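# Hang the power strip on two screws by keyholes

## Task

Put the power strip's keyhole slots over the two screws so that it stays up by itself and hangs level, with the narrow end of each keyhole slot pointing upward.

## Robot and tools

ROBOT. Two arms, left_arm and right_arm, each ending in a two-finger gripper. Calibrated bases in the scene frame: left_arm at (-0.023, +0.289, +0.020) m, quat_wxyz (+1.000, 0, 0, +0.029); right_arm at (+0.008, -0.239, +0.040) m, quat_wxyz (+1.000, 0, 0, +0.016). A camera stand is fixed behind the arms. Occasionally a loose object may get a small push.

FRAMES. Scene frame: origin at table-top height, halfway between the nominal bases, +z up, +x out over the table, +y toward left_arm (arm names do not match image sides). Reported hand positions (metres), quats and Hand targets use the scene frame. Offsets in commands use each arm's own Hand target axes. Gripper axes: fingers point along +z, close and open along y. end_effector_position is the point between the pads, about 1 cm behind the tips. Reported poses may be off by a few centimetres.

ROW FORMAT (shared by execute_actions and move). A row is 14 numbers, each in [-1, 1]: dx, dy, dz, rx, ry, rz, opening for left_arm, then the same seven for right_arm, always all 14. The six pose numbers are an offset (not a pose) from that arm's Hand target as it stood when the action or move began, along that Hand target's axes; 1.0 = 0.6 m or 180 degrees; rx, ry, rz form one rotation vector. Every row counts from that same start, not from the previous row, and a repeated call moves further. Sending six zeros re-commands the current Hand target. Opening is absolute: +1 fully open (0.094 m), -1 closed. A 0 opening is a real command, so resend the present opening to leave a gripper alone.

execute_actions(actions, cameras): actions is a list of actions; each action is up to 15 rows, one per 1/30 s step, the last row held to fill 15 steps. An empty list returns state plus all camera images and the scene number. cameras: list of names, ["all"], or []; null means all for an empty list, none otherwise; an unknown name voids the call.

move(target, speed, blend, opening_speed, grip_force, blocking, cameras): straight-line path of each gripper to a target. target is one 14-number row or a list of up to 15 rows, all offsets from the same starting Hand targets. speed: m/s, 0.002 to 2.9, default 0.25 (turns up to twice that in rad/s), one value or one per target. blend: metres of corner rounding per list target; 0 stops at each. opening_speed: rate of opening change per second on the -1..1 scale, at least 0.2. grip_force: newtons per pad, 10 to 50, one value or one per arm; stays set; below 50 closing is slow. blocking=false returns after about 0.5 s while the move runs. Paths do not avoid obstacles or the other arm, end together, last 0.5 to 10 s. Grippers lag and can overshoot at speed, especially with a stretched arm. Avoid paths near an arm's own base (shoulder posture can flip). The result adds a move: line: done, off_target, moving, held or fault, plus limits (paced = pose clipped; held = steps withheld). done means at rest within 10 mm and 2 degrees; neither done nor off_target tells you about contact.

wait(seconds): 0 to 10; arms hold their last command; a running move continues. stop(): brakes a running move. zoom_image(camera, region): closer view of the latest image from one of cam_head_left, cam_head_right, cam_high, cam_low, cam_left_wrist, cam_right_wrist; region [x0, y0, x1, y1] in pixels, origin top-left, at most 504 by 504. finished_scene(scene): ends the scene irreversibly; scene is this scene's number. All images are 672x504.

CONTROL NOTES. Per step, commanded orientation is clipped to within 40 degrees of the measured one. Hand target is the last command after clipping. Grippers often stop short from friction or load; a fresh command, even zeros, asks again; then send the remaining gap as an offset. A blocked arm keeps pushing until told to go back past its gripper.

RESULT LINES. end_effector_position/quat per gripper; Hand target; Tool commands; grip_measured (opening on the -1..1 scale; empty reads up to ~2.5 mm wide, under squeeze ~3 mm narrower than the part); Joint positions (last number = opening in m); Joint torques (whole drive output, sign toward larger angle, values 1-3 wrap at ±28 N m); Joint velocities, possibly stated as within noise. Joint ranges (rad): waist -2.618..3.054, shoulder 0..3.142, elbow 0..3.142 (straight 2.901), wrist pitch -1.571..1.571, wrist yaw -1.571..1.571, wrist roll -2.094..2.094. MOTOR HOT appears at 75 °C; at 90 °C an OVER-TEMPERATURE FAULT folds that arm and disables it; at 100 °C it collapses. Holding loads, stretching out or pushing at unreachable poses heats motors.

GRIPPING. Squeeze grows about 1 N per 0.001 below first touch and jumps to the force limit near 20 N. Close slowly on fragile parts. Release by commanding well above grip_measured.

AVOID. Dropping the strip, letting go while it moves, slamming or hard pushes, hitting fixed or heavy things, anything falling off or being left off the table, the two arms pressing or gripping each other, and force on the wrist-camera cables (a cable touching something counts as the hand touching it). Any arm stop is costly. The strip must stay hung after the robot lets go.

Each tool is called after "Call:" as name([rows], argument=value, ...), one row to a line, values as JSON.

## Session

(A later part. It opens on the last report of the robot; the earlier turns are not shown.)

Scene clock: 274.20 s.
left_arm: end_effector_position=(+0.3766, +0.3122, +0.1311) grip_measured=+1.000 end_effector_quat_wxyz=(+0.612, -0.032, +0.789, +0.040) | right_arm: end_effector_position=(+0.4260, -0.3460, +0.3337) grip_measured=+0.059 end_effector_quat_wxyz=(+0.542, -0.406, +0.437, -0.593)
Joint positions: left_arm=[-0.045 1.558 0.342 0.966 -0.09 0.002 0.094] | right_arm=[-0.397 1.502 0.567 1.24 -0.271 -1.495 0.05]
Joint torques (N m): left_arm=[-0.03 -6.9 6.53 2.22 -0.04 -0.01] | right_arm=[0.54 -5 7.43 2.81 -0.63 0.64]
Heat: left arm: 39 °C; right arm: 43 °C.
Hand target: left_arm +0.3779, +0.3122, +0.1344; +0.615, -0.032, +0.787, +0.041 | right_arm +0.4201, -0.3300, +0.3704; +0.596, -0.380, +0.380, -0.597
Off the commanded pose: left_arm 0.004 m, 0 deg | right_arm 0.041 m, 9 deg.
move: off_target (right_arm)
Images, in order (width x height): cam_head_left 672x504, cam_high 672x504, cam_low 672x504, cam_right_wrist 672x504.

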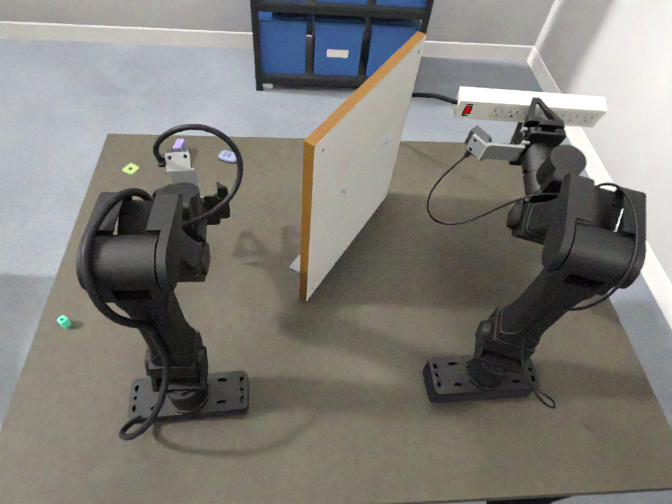

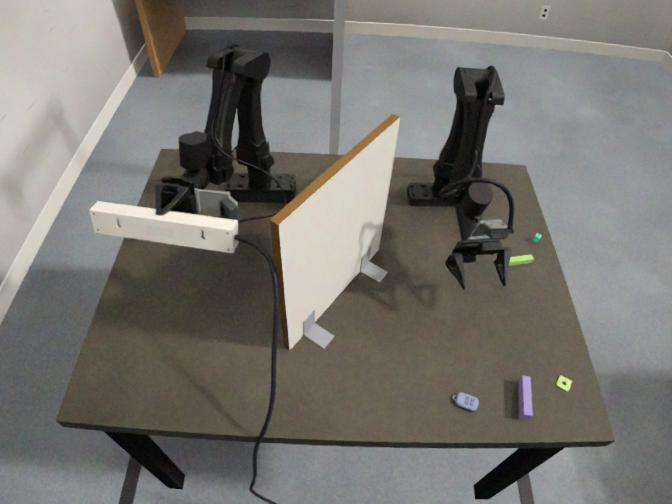

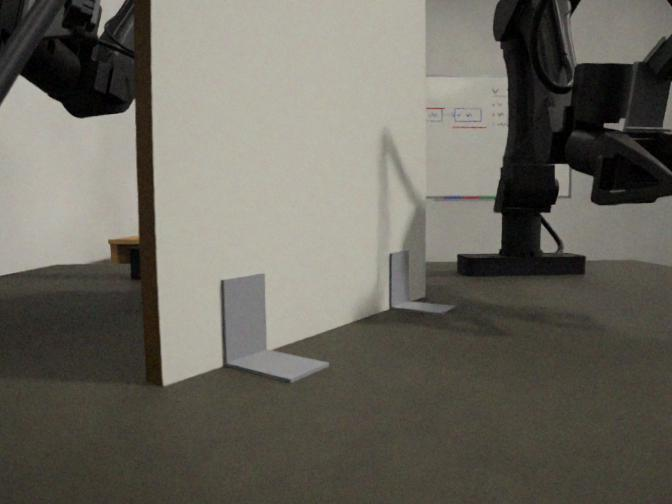

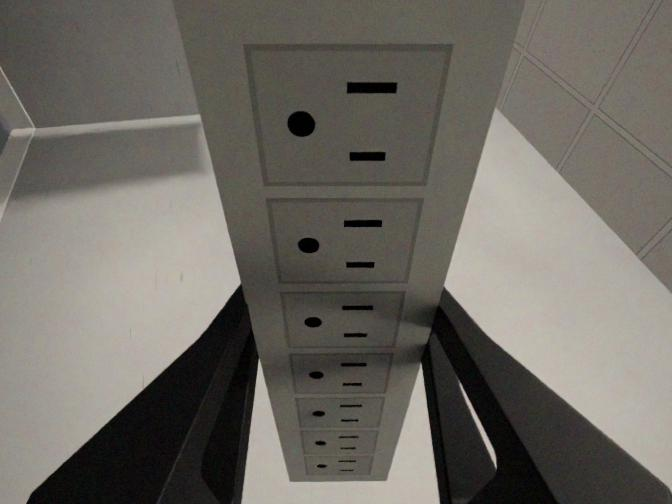

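Call:
move(target=[0,0,0,0,0,0,1,-0.2833,-0.0382,-0.2402,-0.1275,-0.3071,0.0683,-0.1], cameras=["cam_right_wrist","cam_head_left","cam_head_right","cam_high"], speed=0.2)

Scene clock: 333.43 s.
left_arm: end_effector_position=(+0.3766, +0.3122, +0.1311) grip_measured=+1.000 end_effector_quat_wxyz=(+0.612, -0.032, +0.789, +0.040) | right_arm: end_effector_position=(+0.3209, -0.2267, +0.2930) grip_measured=+0.057 end_effector_quat_wxyz=(+0.633, -0.618, +0.372, -0.281)
Joint positions: left_arm=[-0.045 1.558 0.342 0.966 -0.09 0.002 0.094] | right_arm=[-0.542 1 0.463 0.446 -1.12 -1.528 0.05]
Joint torques (N m): left_arm=[-0.03 -6.9 6.53 2.22 -0.04 -0.01] | right_arm=[5.08 -4.63 10.62 1.7 -3.41 -0.23]
Heat: left arm: 39 °C; right arm: 46 °C.
Hand target: left_arm +0.3779, +0.3122, +0.1344; +0.615, -0.032, +0.787, +0.041 | right_arm +0.2799, -0.1601, +0.3302; +0.676, -0.677, +0.206, -0.206
Off the commanded pose: left_arm 0.004 m, 0 deg | right_arm 0.087 m, 23 deg.
move: off_target (right_arm)
Images, in order (width x height): cam_head_left 672x504, cam_head_right 672x504, cam_high 672x504, cam_right_wrist 672x504.

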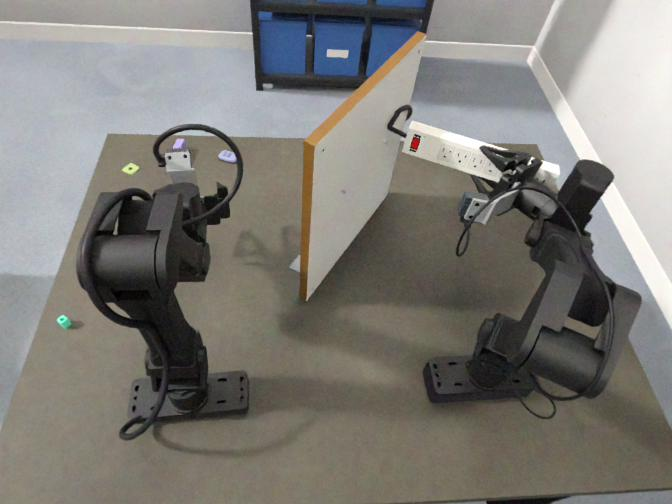

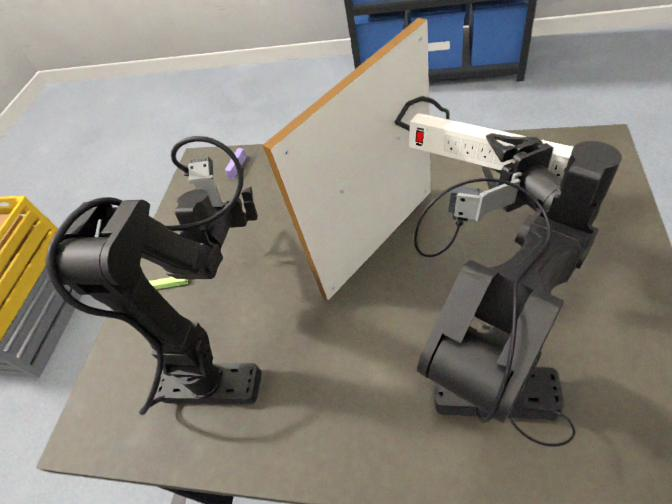

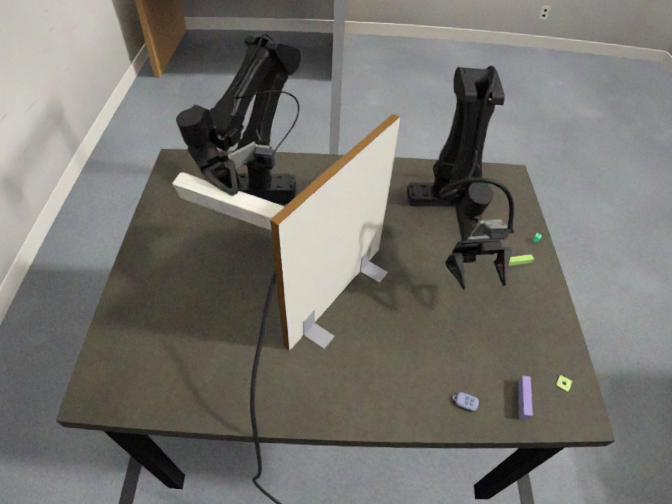

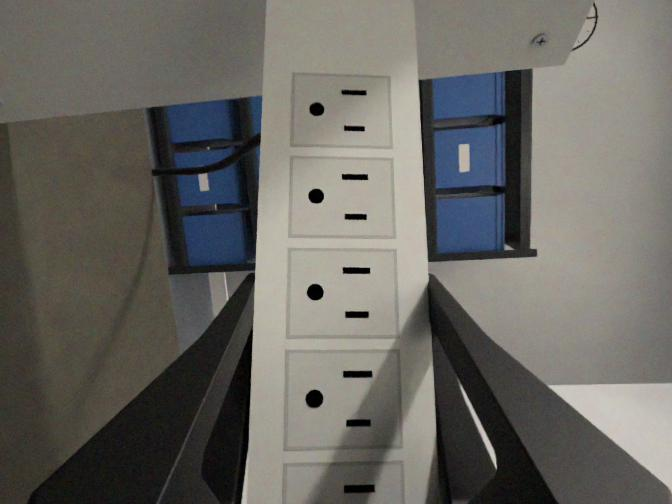

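Call:
move(target=[0,0,0,0,0,0,1,0.227,0.05,-0.128,0,0.117,0,-0.1], cameras=["cam_right_wrist","cam_head_left","cam_head_right","cam_high"], speed=0.25)

Scene clock: 402.63 s.
left_arm: end_effector_position=(+0.3766, +0.3122, +0.1311) grip_measured=+1.000 end_effector_quat_wxyz=(+0.612, -0.032, +0.789, +0.040) | right_arm: end_effector_position=(+0.3504, -0.3064, +0.2786) grip_measured=+0.057 end_effector_quat_wxyz=(+0.615, -0.616, +0.372, -0.323)
Joint positions: left_arm=[-0.045 1.558 0.342 0.966 -0.09 0.002 0.094] | right_arm=[-0.743 1.327 0.585 0.628 -1.254 -1.619 0.05]
Joint torques (N m): left_arm=[-0.03 -6.91 6.53 2.22 -0.04 -0.01] | right_arm=[0.29 -3.38 10.17 1.71 -0.89 0.14]
Heat: left arm: 40 °C; right arm: 47 °C.
Hand target: left_arm +0.3779, +0.3122, +0.1344; +0.615, -0.032, +0.787, +0.041 | right_arm +0.3503, -0.2997, +0.3003; +0.627, -0.628, +0.326, -0.326
Off the commanded pose: left_arm 0.004 m, 0 deg | right_arm 0.023 m, 6 deg.
move: off_target (right_arm)
Images, in order (width x height): cam_head_left 672x504, cam_head_right 672x504, cam_high 672x504, cam_right_wrist 672x504.

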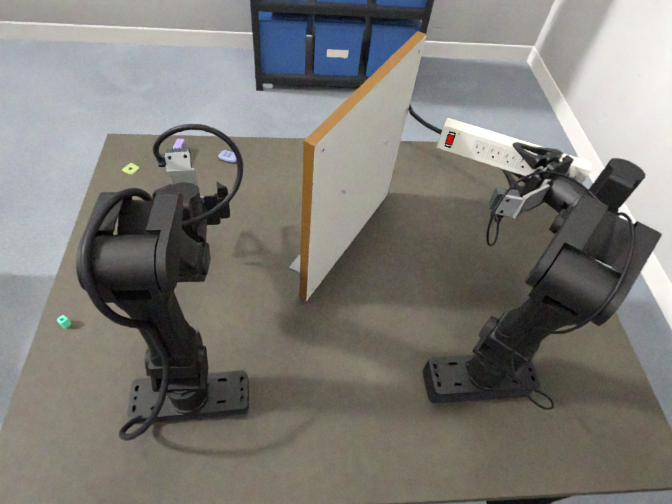

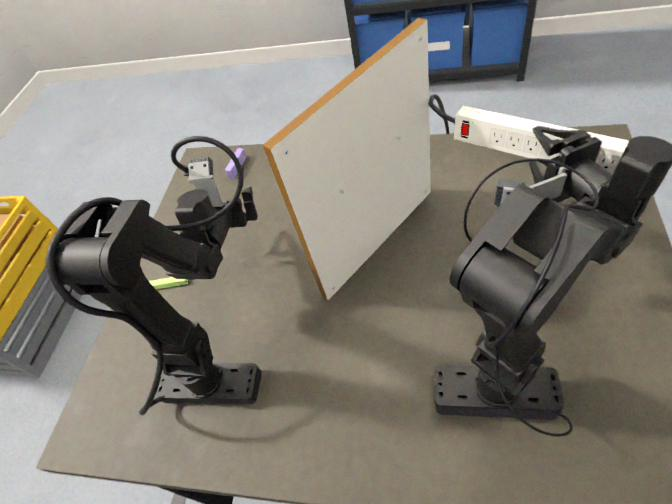

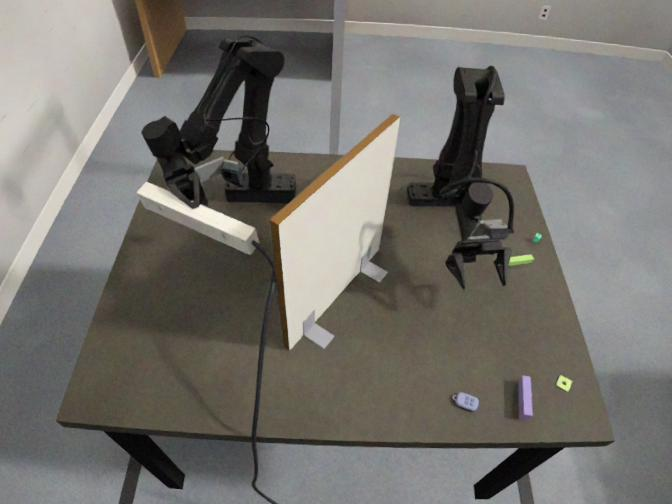

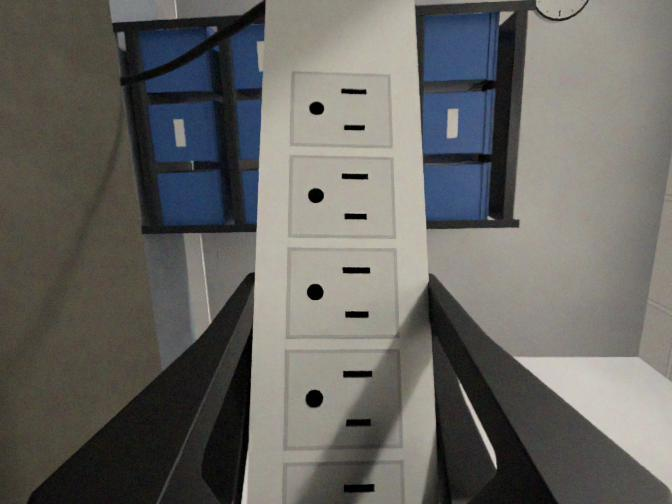

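Call:
move(target=[0,0,0,0,0,0,1,0.2595,0.2175,0.0207,-0.1886,0.1054,0.4663,-0.1], cameras=["cam_right_wrist","cam_head_left","cam_high"], speed=0.25)

Scene clock: 423.00 s.
left_arm: end_effector_position=(+0.3766, +0.3122, +0.1311) grip_measured=+1.000 end_effector_quat_wxyz=(+0.612, -0.032, +0.789, +0.040) | right_arm: end_effector_position=(+0.4400, -0.4223, +0.1562) grip_measured=+0.057 end_effector_quat_wxyz=(+0.407, -0.334, +0.833, +0.169)
Joint positions: left_arm=[-0.045 1.558 0.342 0.966 -0.09 0.002 0.094] | right_arm=[-0.743 2.211 1.838 -1.091 -0.908 -1.423 0.05]
Joint torques (N m): left_arm=[-0.05 -6.91 6.54 2.23 -0.04 -0.01] | right_arm=[0.17 -9.13 9.7 0.27 -1.21 -0.06]
Heat: left arm: 40 °C; right arm: 50 °C.
Hand target: left_arm +0.3779, +0.3122, +0.1344; +0.615, -0.032, +0.787, +0.041 | right_arm +0.4499, -0.4200, +0.1696; +0.432, -0.338, +0.816, +0.179
Off the commanded pose: left_arm 0.004 m, 0 deg | right_arm 0.017 m, 4 deg.
move: off_target (right_arm)
Images, in order (width x height): cam_head_left 672x504, cam_high 672x504, cam_right_wrist 672x504.

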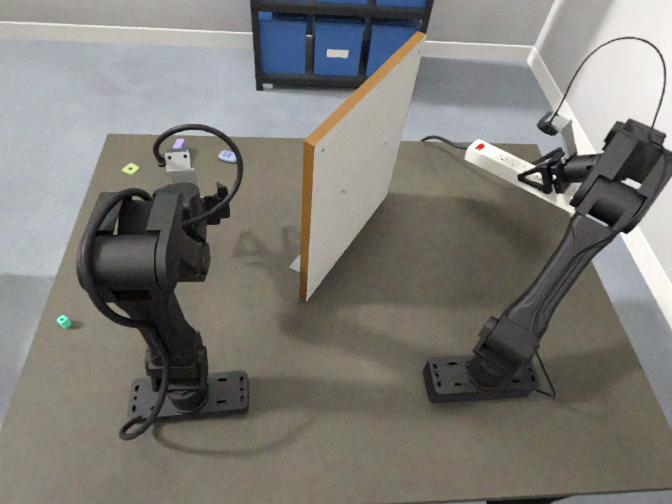

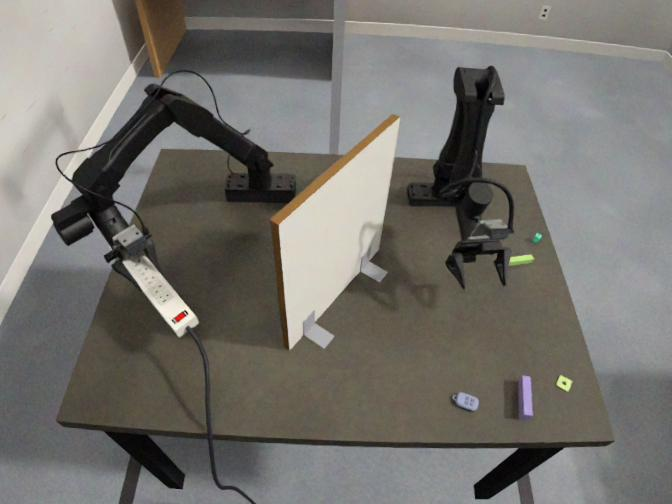

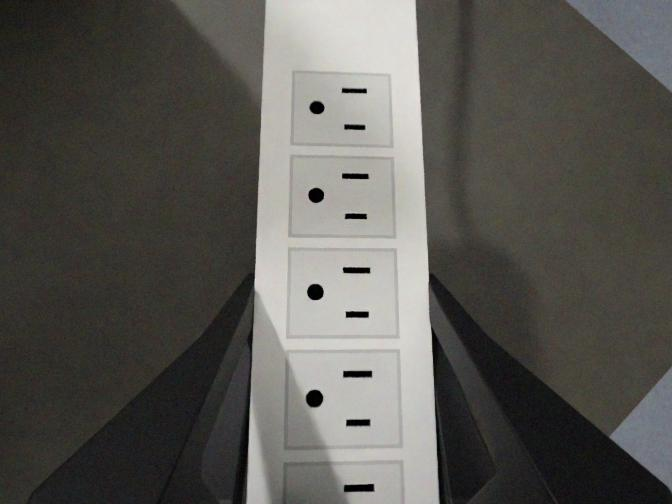

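Call:
move(target=[0,0,0,0,0,0,1,0.1516,0,0.103,0,-0.0194,0,-0.1], cameras=["cam_right_wrist","cam_head_left","cam_high"], speed=0.15)

Call:
zoom_image(camera="cam_high", region=[90, 220, 240, 350])

Call:
zoom_image(camera="cam_head_left", region=[430, 120, 650, 260])

Scene clock: 429.67 s.
left_arm: end_effector_position=(+0.3766, +0.3122, +0.1311) grip_measured=+1.000 end_effector_quat_wxyz=(+0.612, -0.032, +0.789, +0.040) | right_arm: end_effector_position=(+0.4508, -0.4228, +0.0602) grip_measured=+0.057 end_effector_quat_wxyz=(+0.441, -0.342, +0.811, +0.175)
Joint positions: left_arm=[-0.045 1.558 0.342 0.966 -0.09 0.002 0.094] | right_arm=[-0.746 2.37 1.663 -0.742 -0.984 -1.447 0.05]
Joint torques (N m): left_arm=[-0.03 -6.91 6.54 2.22 -0.03 -0.01] | right_arm=[-0.53 -10.03 4.96 0.48 -1.08 -0.02]
Heat: left arm: 40 °C; right arm: 48 °C.
Hand target: left_arm +0.3779, +0.3122, +0.1344; +0.615, -0.032, +0.787, +0.041 | right_arm +0.4500, -0.4199, +0.0598; +0.457, -0.333, +0.803, +0.190
Off the commanded pose: left_arm 0.004 m, 0 deg | right_arm 0.003 m, 3 deg.
move: off_target (right_arm)
Images, in order (width x height): cam_head_left 672x504, cam_high 672x504, cam_right_wrist 672x504.

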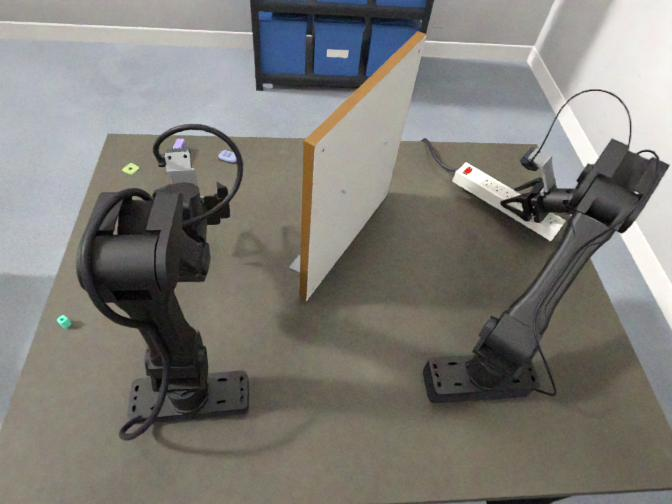

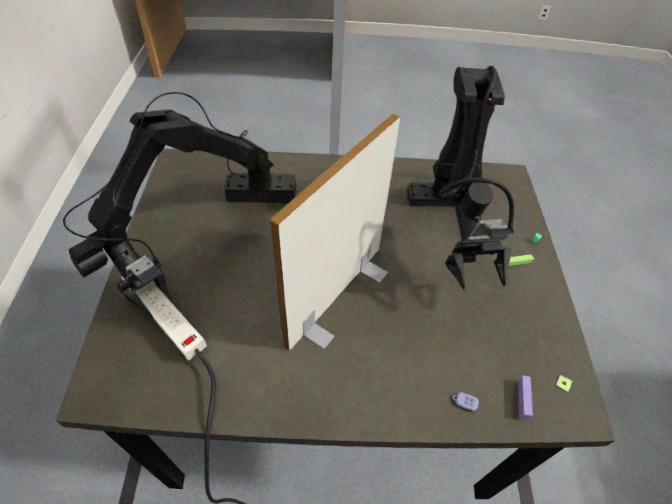

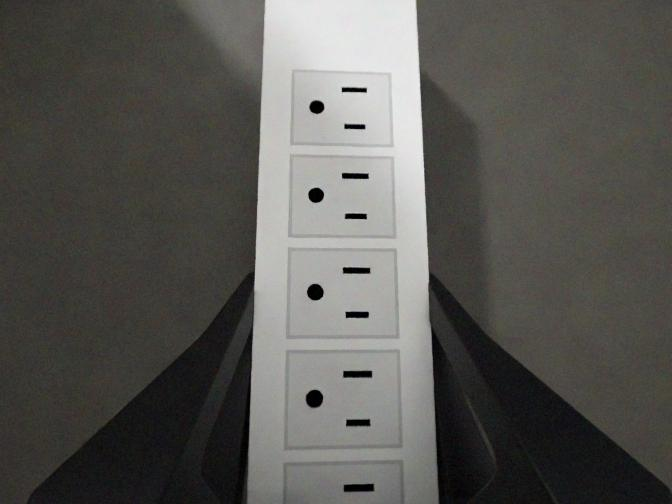

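Scaled by 3.360.

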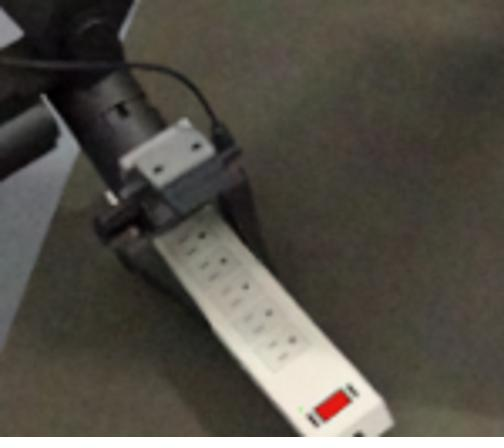

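Scaled by 2.291.

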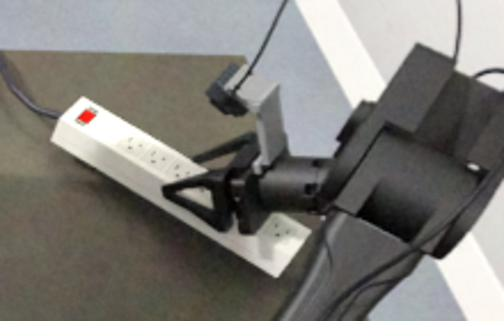

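Call:
move(target=[0,0,0,0,0,0,1,0.0207,0,0.014,0,0,0,-0.1], speed=0.08)

Call:
move(target=[0,0,0,0,0,0,1,0.0138,0,0.0094,0,0,0,-0.1], speed=0.08, cameras=["cam_right_wrist","cam_head_left","cam_high"])

Call:
zoom_image(camera="cam_head_left", region=[430, 120, 650, 260])

Scene clock: 434.13 s.
left_arm: end_effector_position=(+0.3766, +0.3122, +0.1311) grip_measured=+1.000 end_effector_quat_wxyz=(+0.612, -0.032, +0.789, +0.040) | right_arm: end_effector_position=(+0.4521, -0.4235, +0.0491) grip_measured=+0.057 end_effector_quat_wxyz=(+0.445, -0.344, +0.809, +0.171)
Joint positions: left_arm=[-0.045 1.558 0.342 0.966 -0.09 0.002 0.094] | right_arm=[-0.746 2.39 1.648 -0.696 -0.988 -1.447 0.05]
Joint torques (N m): left_arm=[-0.03 -6.9 6.53 2.22 -0.04 -0.01] | right_arm=[-0.43 -9.52 4.86 0.45 -1.02 0.02]
Heat: left arm: 40 °C; right arm: 47 °C.
Hand target: left_arm +0.3779, +0.3122, +0.1344; +0.615, -0.032, +0.787, +0.041 | right_arm +0.4506, -0.4193, +0.0448; +0.457, -0.333, +0.803, +0.189
Off the commanded pose: left_arm 0.004 m, 0 deg | right_arm 0.006 m, 3 deg.
move: off_target (right_arm)

Scene clock: 435.07 s.
left_arm: end_effector_position=(+0.3766, +0.3122, +0.1311) grip_measured=+1.000 end_effector_quat_wxyz=(+0.612, -0.032, +0.789, +0.040) | right_arm: end_effector_position=(+0.4532, -0.4241, +0.0408) grip_measured=+0.057 end_effector_quat_wxyz=(+0.447, -0.345, +0.808, +0.169)
Joint positions: left_arm=[-0.045 1.558 0.342 0.966 -0.09 0.002 0.094] | right_arm=[-0.746 2.408 1.642 -0.666 -0.99 -1.447 0.05]
Joint torques (N m): left_arm=[-0.03 -6.91 6.53 2.22 -0.04 -0.01] | right_arm=[-0.27 -9.36 4.71 0.46 -1 0.05]
Heat: left arm: 40 °C; right arm: 47 °C.
Hand target: left_arm +0.3779, +0.3122, +0.1344; +0.615, -0.032, +0.787, +0.041 | right_arm +0.4510, -0.4188, +0.0347; +0.457, -0.333, +0.803, +0.190
Off the commanded pose: left_arm 0.004 m, 0 deg | right_arm 0.008 m, 3 deg.
move: off_target (right_arm)
Images, in order (width x height): cam_head_left 672x504, cam_high 672x504, cam_right_wrist 672x504.

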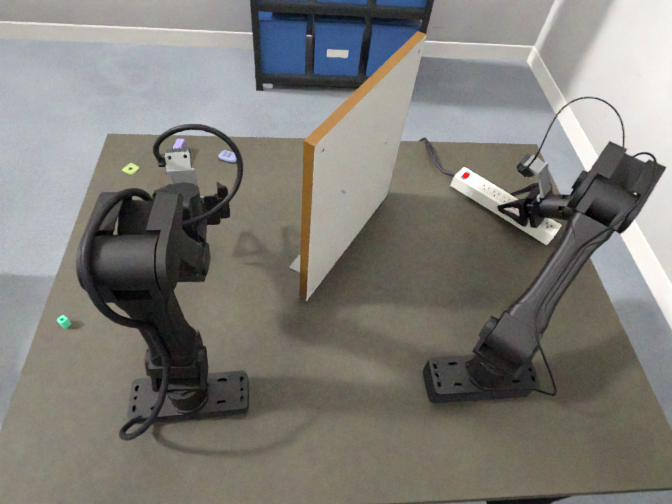

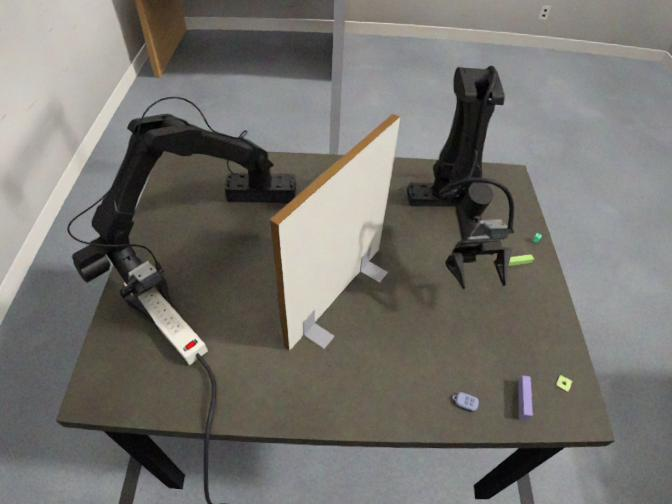

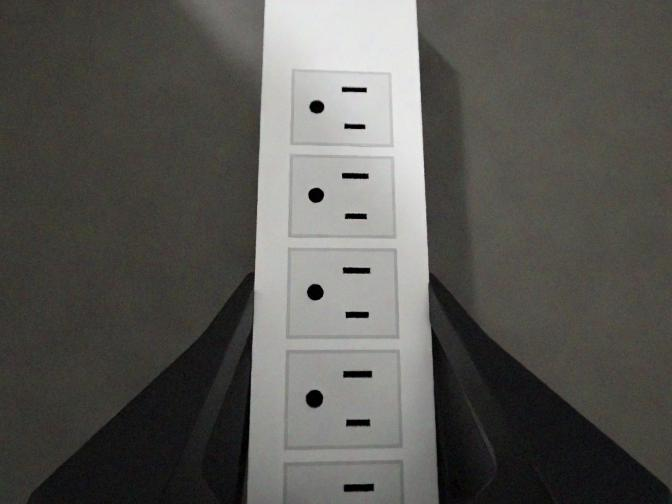

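Scaled by 2.291.

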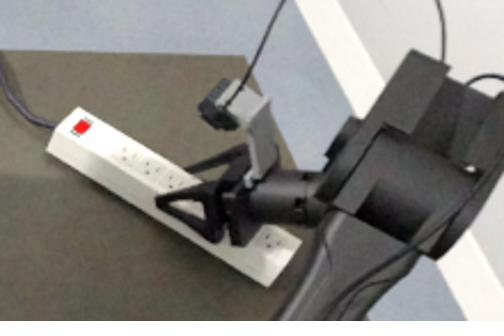

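Call:
move(target=[0,0,0,0,0,0,1,0.0138,0,0.0094,0,0,0,-0.1], speed=0.08, cameras=["cam_right_wrist","cam_head_left"])

Call:
zoom_image(camera="cam_head_left", region=[430, 120, 650, 260])

Scene clock: 439.93 s.
left_arm: end_effector_position=(+0.3766, +0.3122, +0.1311) grip_measured=+1.000 end_effector_quat_wxyz=(+0.612, -0.032, +0.789, +0.040) | right_arm: end_effector_position=(+0.4554, -0.4254, +0.0358) grip_measured=+0.057 end_effector_quat_wxyz=(+0.451, -0.347, +0.806, +0.166)
Joint positions: left_arm=[-0.045 1.558 0.342 0.966 -0.09 0.002 0.094] | right_arm=[-0.746 2.423 1.642 -0.64 -0.994 -1.446 0.05]
Joint torques (N m): left_arm=[-0.05 -6.9 6.54 2.22 -0.04 -0.01] | right_arm=[-0.13 -8.92 4.23 0.5 -0.93 0.07]
Heat: left arm: 40 °C; right arm: 45 °C.
Hand target: left_arm +0.3779, +0.3122, +0.1344; +0.615, -0.032, +0.787, +0.041 | right_arm +0.4515, -0.4184, +0.0248; +0.457, -0.333, +0.803, +0.189
Off the commanded pose: left_arm 0.004 m, 0 deg | right_arm 0.014 m, 3 deg.
move: off_target (right_arm)
Images, in order (width x height): cam_head_left 672x504, cam_right_wrist 672x504.

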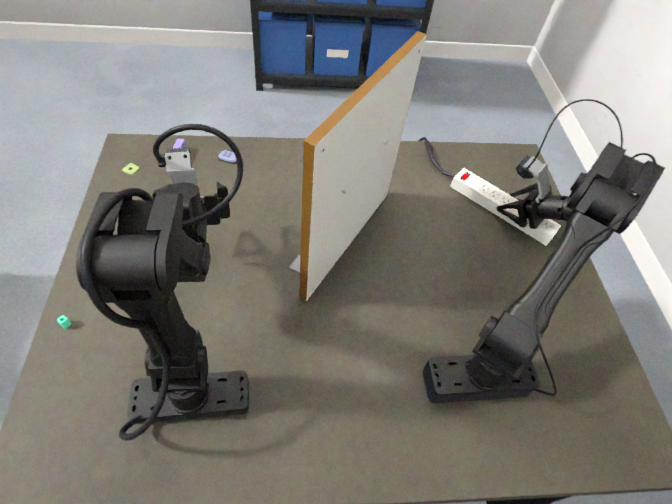

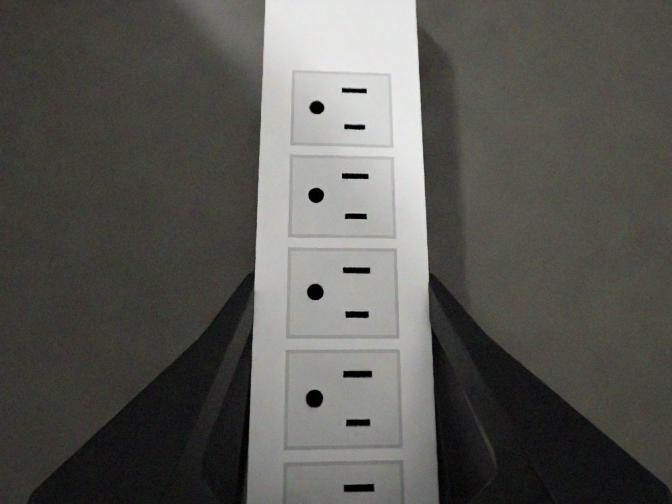

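Scaled by 2.291.

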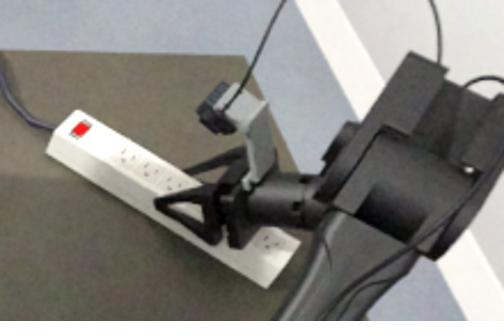

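Call:
move(target=[0,0,0,0,0,0,1,0.0069,0,0.0047,0,0.012,0,-0.1], speed=0.08, cameras=["cam_right_wrist","cam_head_left"])

Call:
zoom_image(camera="cam_head_left", region=[430, 120, 650, 260])

Scene clock: 445.77 s.
left_arm: end_effector_position=(+0.3766, +0.3122, +0.1311) grip_measured=+1.000 end_effector_quat_wxyz=(+0.612, -0.032, +0.789, +0.040) | right_arm: end_effector_position=(+0.4555, -0.4275, +0.0337) grip_measured=+0.057 end_effector_quat_wxyz=(+0.446, -0.347, +0.809, +0.161)
Joint positions: left_arm=[-0.045 1.558 0.342 0.966 -0.09 0.002 0.094] | right_arm=[-0.746 2.423 1.642 -0.634 -0.98 -1.442 0.05]
Joint torques (N m): left_arm=[-0.03 -6.91 6.53 2.22 -0.04 -0.01] | right_arm=[0.55 -9.11 4.21 0.5 -0.67 0.07]
Heat: left arm: 40 °C; right arm: 44 °C.
Hand target: left_arm +0.3779, +0.3122, +0.1344; +0.615, -0.032, +0.787, +0.041 | right_arm +0.4517, -0.4182, +0.0198; +0.442, -0.336, +0.811, +0.183
Off the commanded pose: left_arm 0.004 m, 0 deg | right_arm 0.017 m, 3 deg.
move: off_target (right_arm)
Images, in order (width x height): cam_head_left 672x504, cam_right_wrist 672x504.

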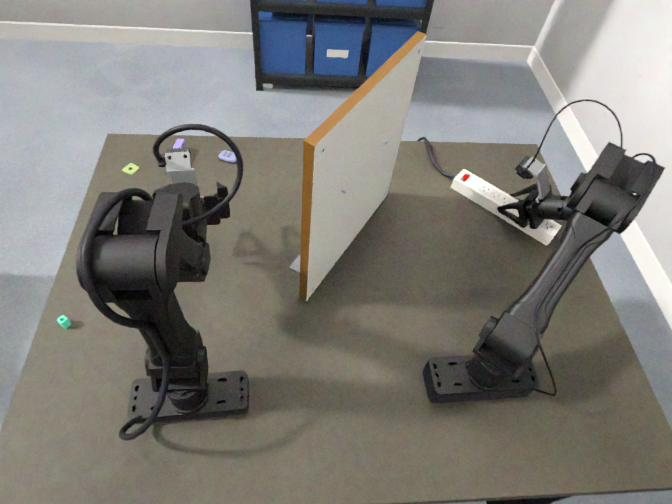

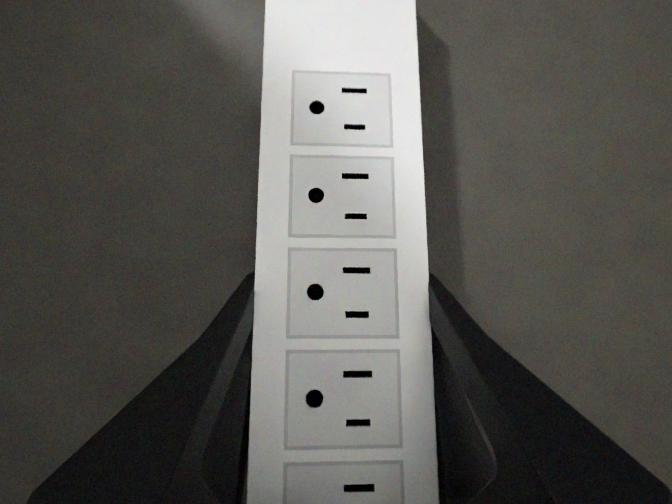

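Scaled by 2.291.

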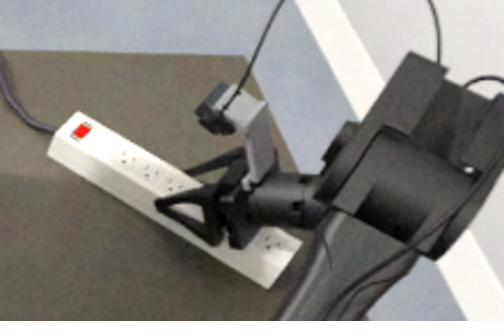

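Call:
move(target=[0,0,0,0,0,0,1,0,0,0,0,0,0,0.9], opening_speed=0.5, cameras=["cam_right_wrist","cam_head_left"])

Scene clock: 451.10 s.
left_arm: end_effector_position=(+0.3766, +0.3122, +0.1311) grip_measured=+1.000 end_effector_quat_wxyz=(+0.612, -0.032, +0.789, +0.040) | right_arm: end_effector_position=(+0.4556, -0.4277, +0.0337) grip_measured=+0.898 end_effector_quat_wxyz=(+0.445, -0.346, +0.810, +0.161)
Joint positions: left_arm=[-0.045 1.558 0.342 0.966 -0.09 0.002 0.094] | right_arm=[-0.746 2.423 1.642 -0.632 -0.979 -1.437 0.089]
Joint torques (N m): left_arm=[-0.03 -6.91 6.54 2.22 -0.04 -0.01] | right_arm=[0.5 -9.09 4.15 0.49 -0.66 0.08]
Heat: left arm: 40 °C; right arm: 43 °C.
Hand target: left_arm +0.3779, +0.3122, +0.1344; +0.615, -0.032, +0.787, +0.041 | right_arm +0.4517, -0.4182, +0.0198; +0.442, -0.336, +0.811, +0.183
Off the commanded pose: left_arm 0.004 m, 0 deg | right_arm 0.017 m, 3 deg.
move: off_target (right_arm)
Images, in order (width x height): cam_head_left 672x504, cam_right_wrist 672x504.

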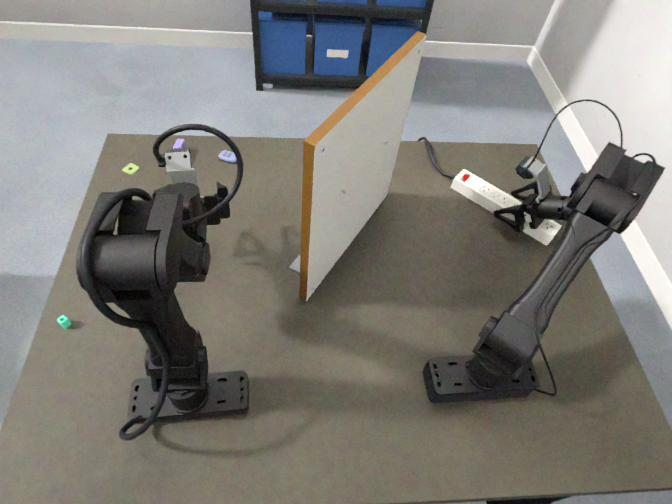

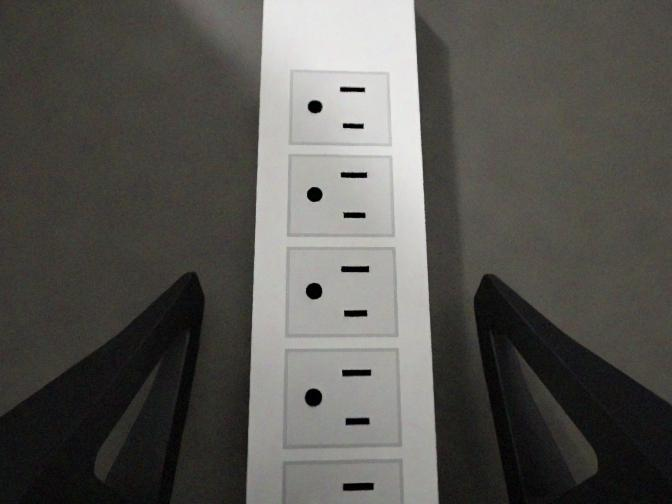

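Call:
move([
  [0,0,0,0,0,0,1,-0.2348,-0.0153,-0.1582,0,0,0,0.9],
  [0,0,0,0,0,0,1,-0.2777,0.0235,-0.1838,0.1849,0.2795,0.3394,0.9],
], blend=[0.03,0], speed=0.25, cameras=["cam_right_wrist","cam_head_left"])

Scene clock: 478.53 s.
left_arm: end_effector_position=(+0.3766, +0.3122, +0.1311) grip_measured=+1.000 end_effector_quat_wxyz=(+0.612, -0.032, +0.789, +0.040) | right_arm: end_effector_position=(+0.4368, -0.4096, +0.2143) grip_measured=+0.898 end_effector_quat_wxyz=(+0.085, +0.188, +0.978, -0.014)
Joint positions: left_arm=[-0.045 1.558 0.342 0.966 -0.09 0.002 0.094] | right_arm=[-0.415 2.25 2.406 -1.554 -0.006 -0.004 0.089]
Joint torques (N m): left_arm=[-0.03 -6.91 6.54 2.22 -0.04 -0.01] | right_arm=[0.32 -10.25 7.57 0.47 0.05 0.04]
Heat: left arm: 40 °C; right arm: 42 °C.
Hand target: left_arm +0.3779, +0.3122, +0.1344; +0.615, -0.032, +0.787, +0.041 | right_arm +0.4400, -0.4098, +0.2196; +0.000, +0.190, +0.982, +0.000
Off the commanded pose: left_arm 0.004 m, 0 deg | right_arm 0.006 m, 10 deg.
joint sent to its limit (right arm) — joint 4 (wrist pitch), lower limit. The joint targets are off in orientation, not in position.
move: off_target (right_arm)
Images, in order (width x height): cam_head_left 672x504, cam_right_wrist 672x504.

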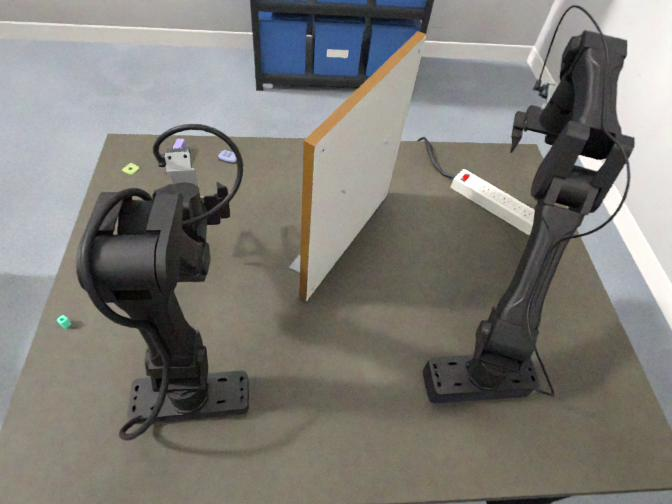

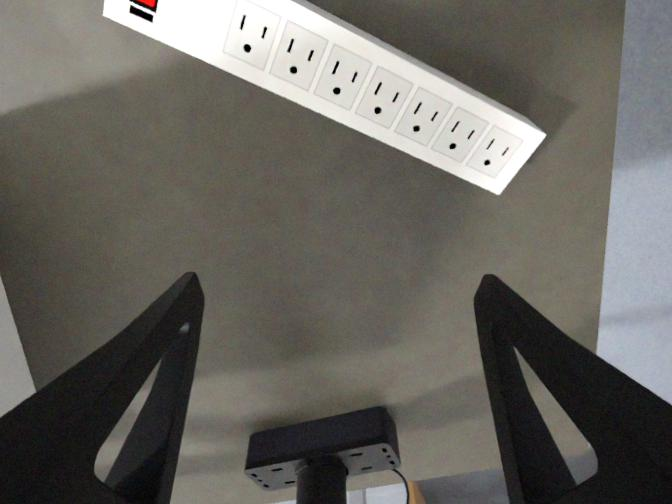

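Call:
move(target=[0,0,0,0,0,0,1,-0.0382,-0.0101,0.15,0,0,0.639,0.9], speed=0.25, cameras=["cam_right_wrist","cam_head_left"])

Scene clock: 488.27 s.
left_arm: end_effector_position=(+0.3766, +0.3122, +0.1311) grip_measured=+1.000 end_effector_quat_wxyz=(+0.612, -0.032, +0.789, +0.040) | right_arm: end_effector_position=(+0.4561, -0.4194, +0.1345) grip_measured=+0.898 end_effector_quat_wxyz=(+0.014, +0.927, +0.373, +0.015)
Joint positions: left_arm=[-0.045 1.558 0.342 0.966 -0.09 0.002 0.094] | right_arm=[-0.417 2.485 2.507 -1.551 -0.001 1.991 0.089]
Joint torques (N m): left_arm=[-0.05 -6.91 6.54 2.23 -0.03 -0.01] | right_arm=[-0.54 -9.51 8.54 0.2 -0.02 0.11]
Heat: left arm: 40 °C; right arm: 43 °C.
Hand target: left_arm +0.3779, +0.3122, +0.1344; +0.615, -0.032, +0.787, +0.041 | right_arm +0.4590, -0.4241, +0.1296; +0.000, +0.930, +0.367, +0.000
Off the commanded pose: left_arm 0.004 m, 0 deg | right_arm 0.007 m, 3 deg.
joint sent to its limit (right arm) — joint 4 (wrist pitch), lower limit. The joint targets still meet the commanded pose.
move: off_target (right_arm)
Images, in order (width x height): cam_head_left 672x504, cam_right_wrist 672x504.

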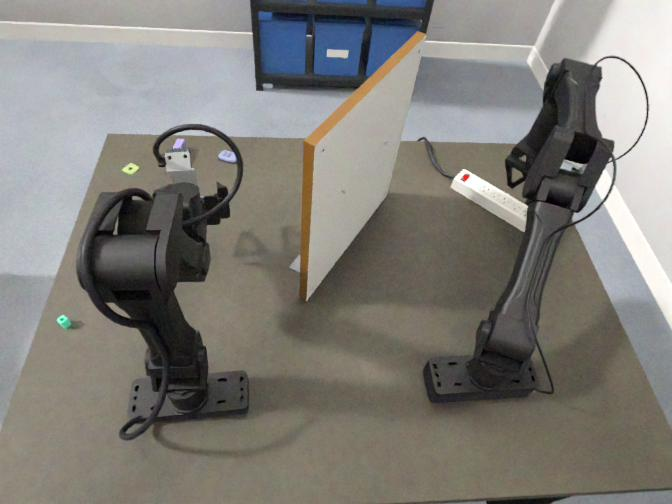

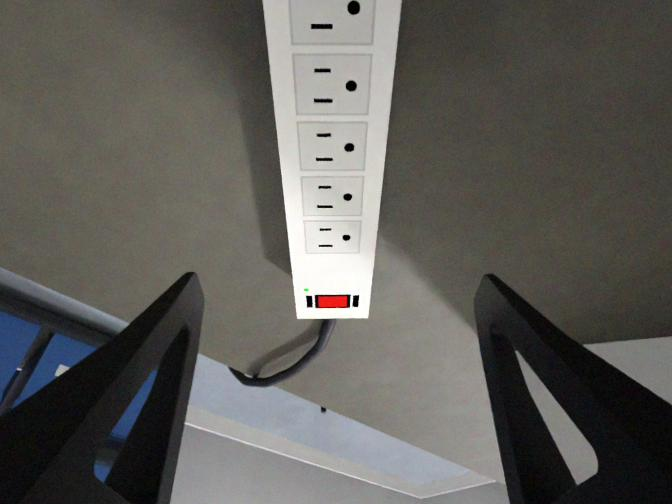

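Call:
move(target=[0,0,0,0,0,0,1,0.0133,0.0042,0.13,0,0,0,0.9], speed=0.15, cameras=["cam_right_wrist"])

Scene clock: 497.50 s.
left_arm: end_effector_position=(+0.3766, +0.3122, +0.1311) grip_measured=+1.000 end_effector_quat_wxyz=(+0.612, -0.032, +0.789, +0.040) | right_arm: end_effector_position=(+0.4682, -0.4243, +0.0648) grip_measured=+0.898 end_effector_quat_wxyz=(+0.009, +0.930, +0.367, +0.011)
Joint positions: left_arm=[-0.045 1.558 0.342 0.966 -0.09 0.002 0.094] | right_arm=[-0.417 2.536 2.321 -1.329 -0.001 2.004 0.089]
Joint torques (N m): left_arm=[-0.03 -6.91 6.53 2.22 -0.04 -0.02] | right_arm=[0.53 -10.29 5.68 0.28 0.01 0.07]
Heat: left arm: 40 °C; right arm: 44 °C.
Hand target: left_arm +0.3779, +0.3122, +0.1344; +0.615, -0.032, +0.787, +0.041 | right_arm +0.4666, -0.4205, +0.0515; +0.000, +0.930, +0.367, +0.000
Off the commanded pose: left_arm 0.004 m, 0 deg | right_arm 0.014 m, 2 deg.
move: off_target (right_arm)
Images, in order (width x height): cam_right_wrist 672x504.

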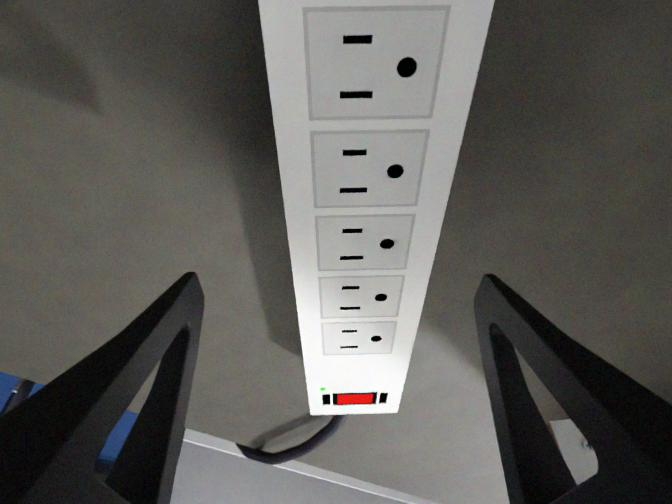

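Call:
move(target=[0,0,0,0,0,0,1,0.0117,-0.0142,0.0617,0,0,0.004,0.9], speed=0.12, cameras=["cam_right_wrist"])

Scene clock: 512.50 s.
left_arm: end_effector_position=(+0.3766, +0.3122, +0.1311) grip_measured=+1.000 end_effector_quat_wxyz=(+0.612, -0.032, +0.789, +0.040) | right_arm: end_effector_position=(+0.4705, -0.4128, +0.0257) grip_measured=+0.898 end_effector_quat_wxyz=(+0.009, +0.932, +0.363, +0.011)
Joint positions: left_arm=[-0.045 1.558 0.342 0.966 -0.09 0.002 0.094] | right_arm=[-0.394 2.536 2.166 -1.173 -0.002 2.037 0.089]
Joint torques (N m): left_arm=[-0.05 -6.91 6.52 2.22 -0.04 -0.01] | right_arm=[0.29 -10.93 5.03 0.25 0.03 0.06]
Heat: left arm: 40 °C; right arm: 43 °C.
Hand target: left_arm +0.3779, +0.3122, +0.1344; +0.615, -0.032, +0.787, +0.041 | right_arm +0.4659, -0.4094, +0.0145; +0.000, +0.933, +0.361, +0.000
Off the commanded pose: left_arm 0.004 m, 0 deg | right_arm 0.013 m, 2 deg.
move: off_target (right_arm)
Images, in order (width x height): cam_right_wrist 672x504.

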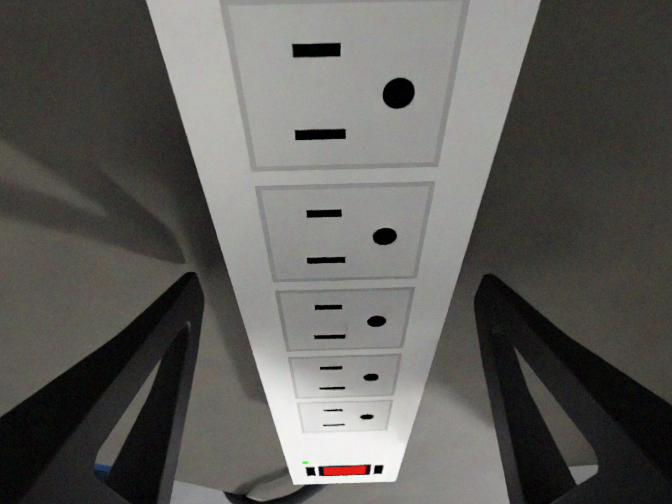

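Call:
move(target=[0,0,0,0,0,0,1,0,0,0,0,0,0,-0.1], opening_speed=0.6, cameras=["cam_right_wrist"])

Scene clock: 517.43 s.
left_arm: end_effector_position=(+0.3766, +0.3122, +0.1311) grip_measured=+1.000 end_effector_quat_wxyz=(+0.612, -0.032, +0.789, +0.040) | right_arm: end_effector_position=(+0.4709, -0.4129, +0.0257) grip_measured=+0.065 end_effector_quat_wxyz=(+0.009, +0.932, +0.362, +0.012)
Joint positions: left_arm=[-0.045 1.558 0.342 0.966 -0.09 0.002 0.094] | right_arm=[-0.394 2.536 2.166 -1.172 -0.003 2.037 0.05]
Joint torques (N m): left_arm=[-0.03 -6.91 6.53 2.22 -0.04 -0.01] | right_arm=[0.28 -10.95 5.03 0.25 0.02 0.08]
Heat: left arm: 40 °C; right arm: 43 °C.
Hand target: left_arm +0.3779, +0.3122, +0.1344; +0.615, -0.032, +0.787, +0.041 | right_arm +0.4659, -0.4094, +0.0145; +0.000, +0.933, +0.361, +0.000
Off the commanded pose: left_arm 0.004 m, 0 deg | right_arm 0.013 m, 2 deg.
move: off_target (right_arm)
Images, in order (width x height): cam_right_wrist 672x504.

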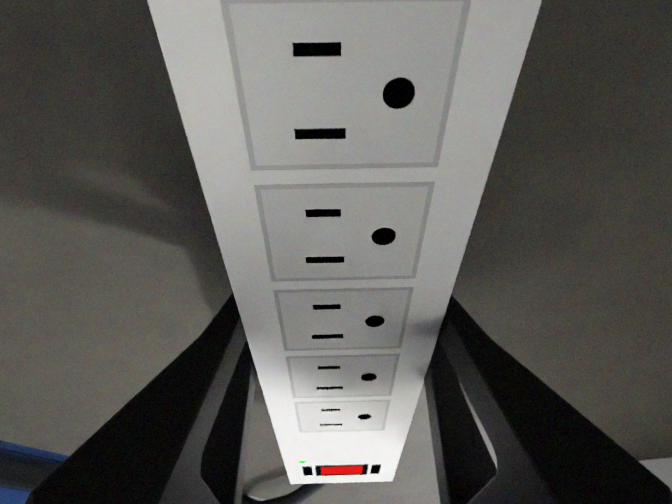

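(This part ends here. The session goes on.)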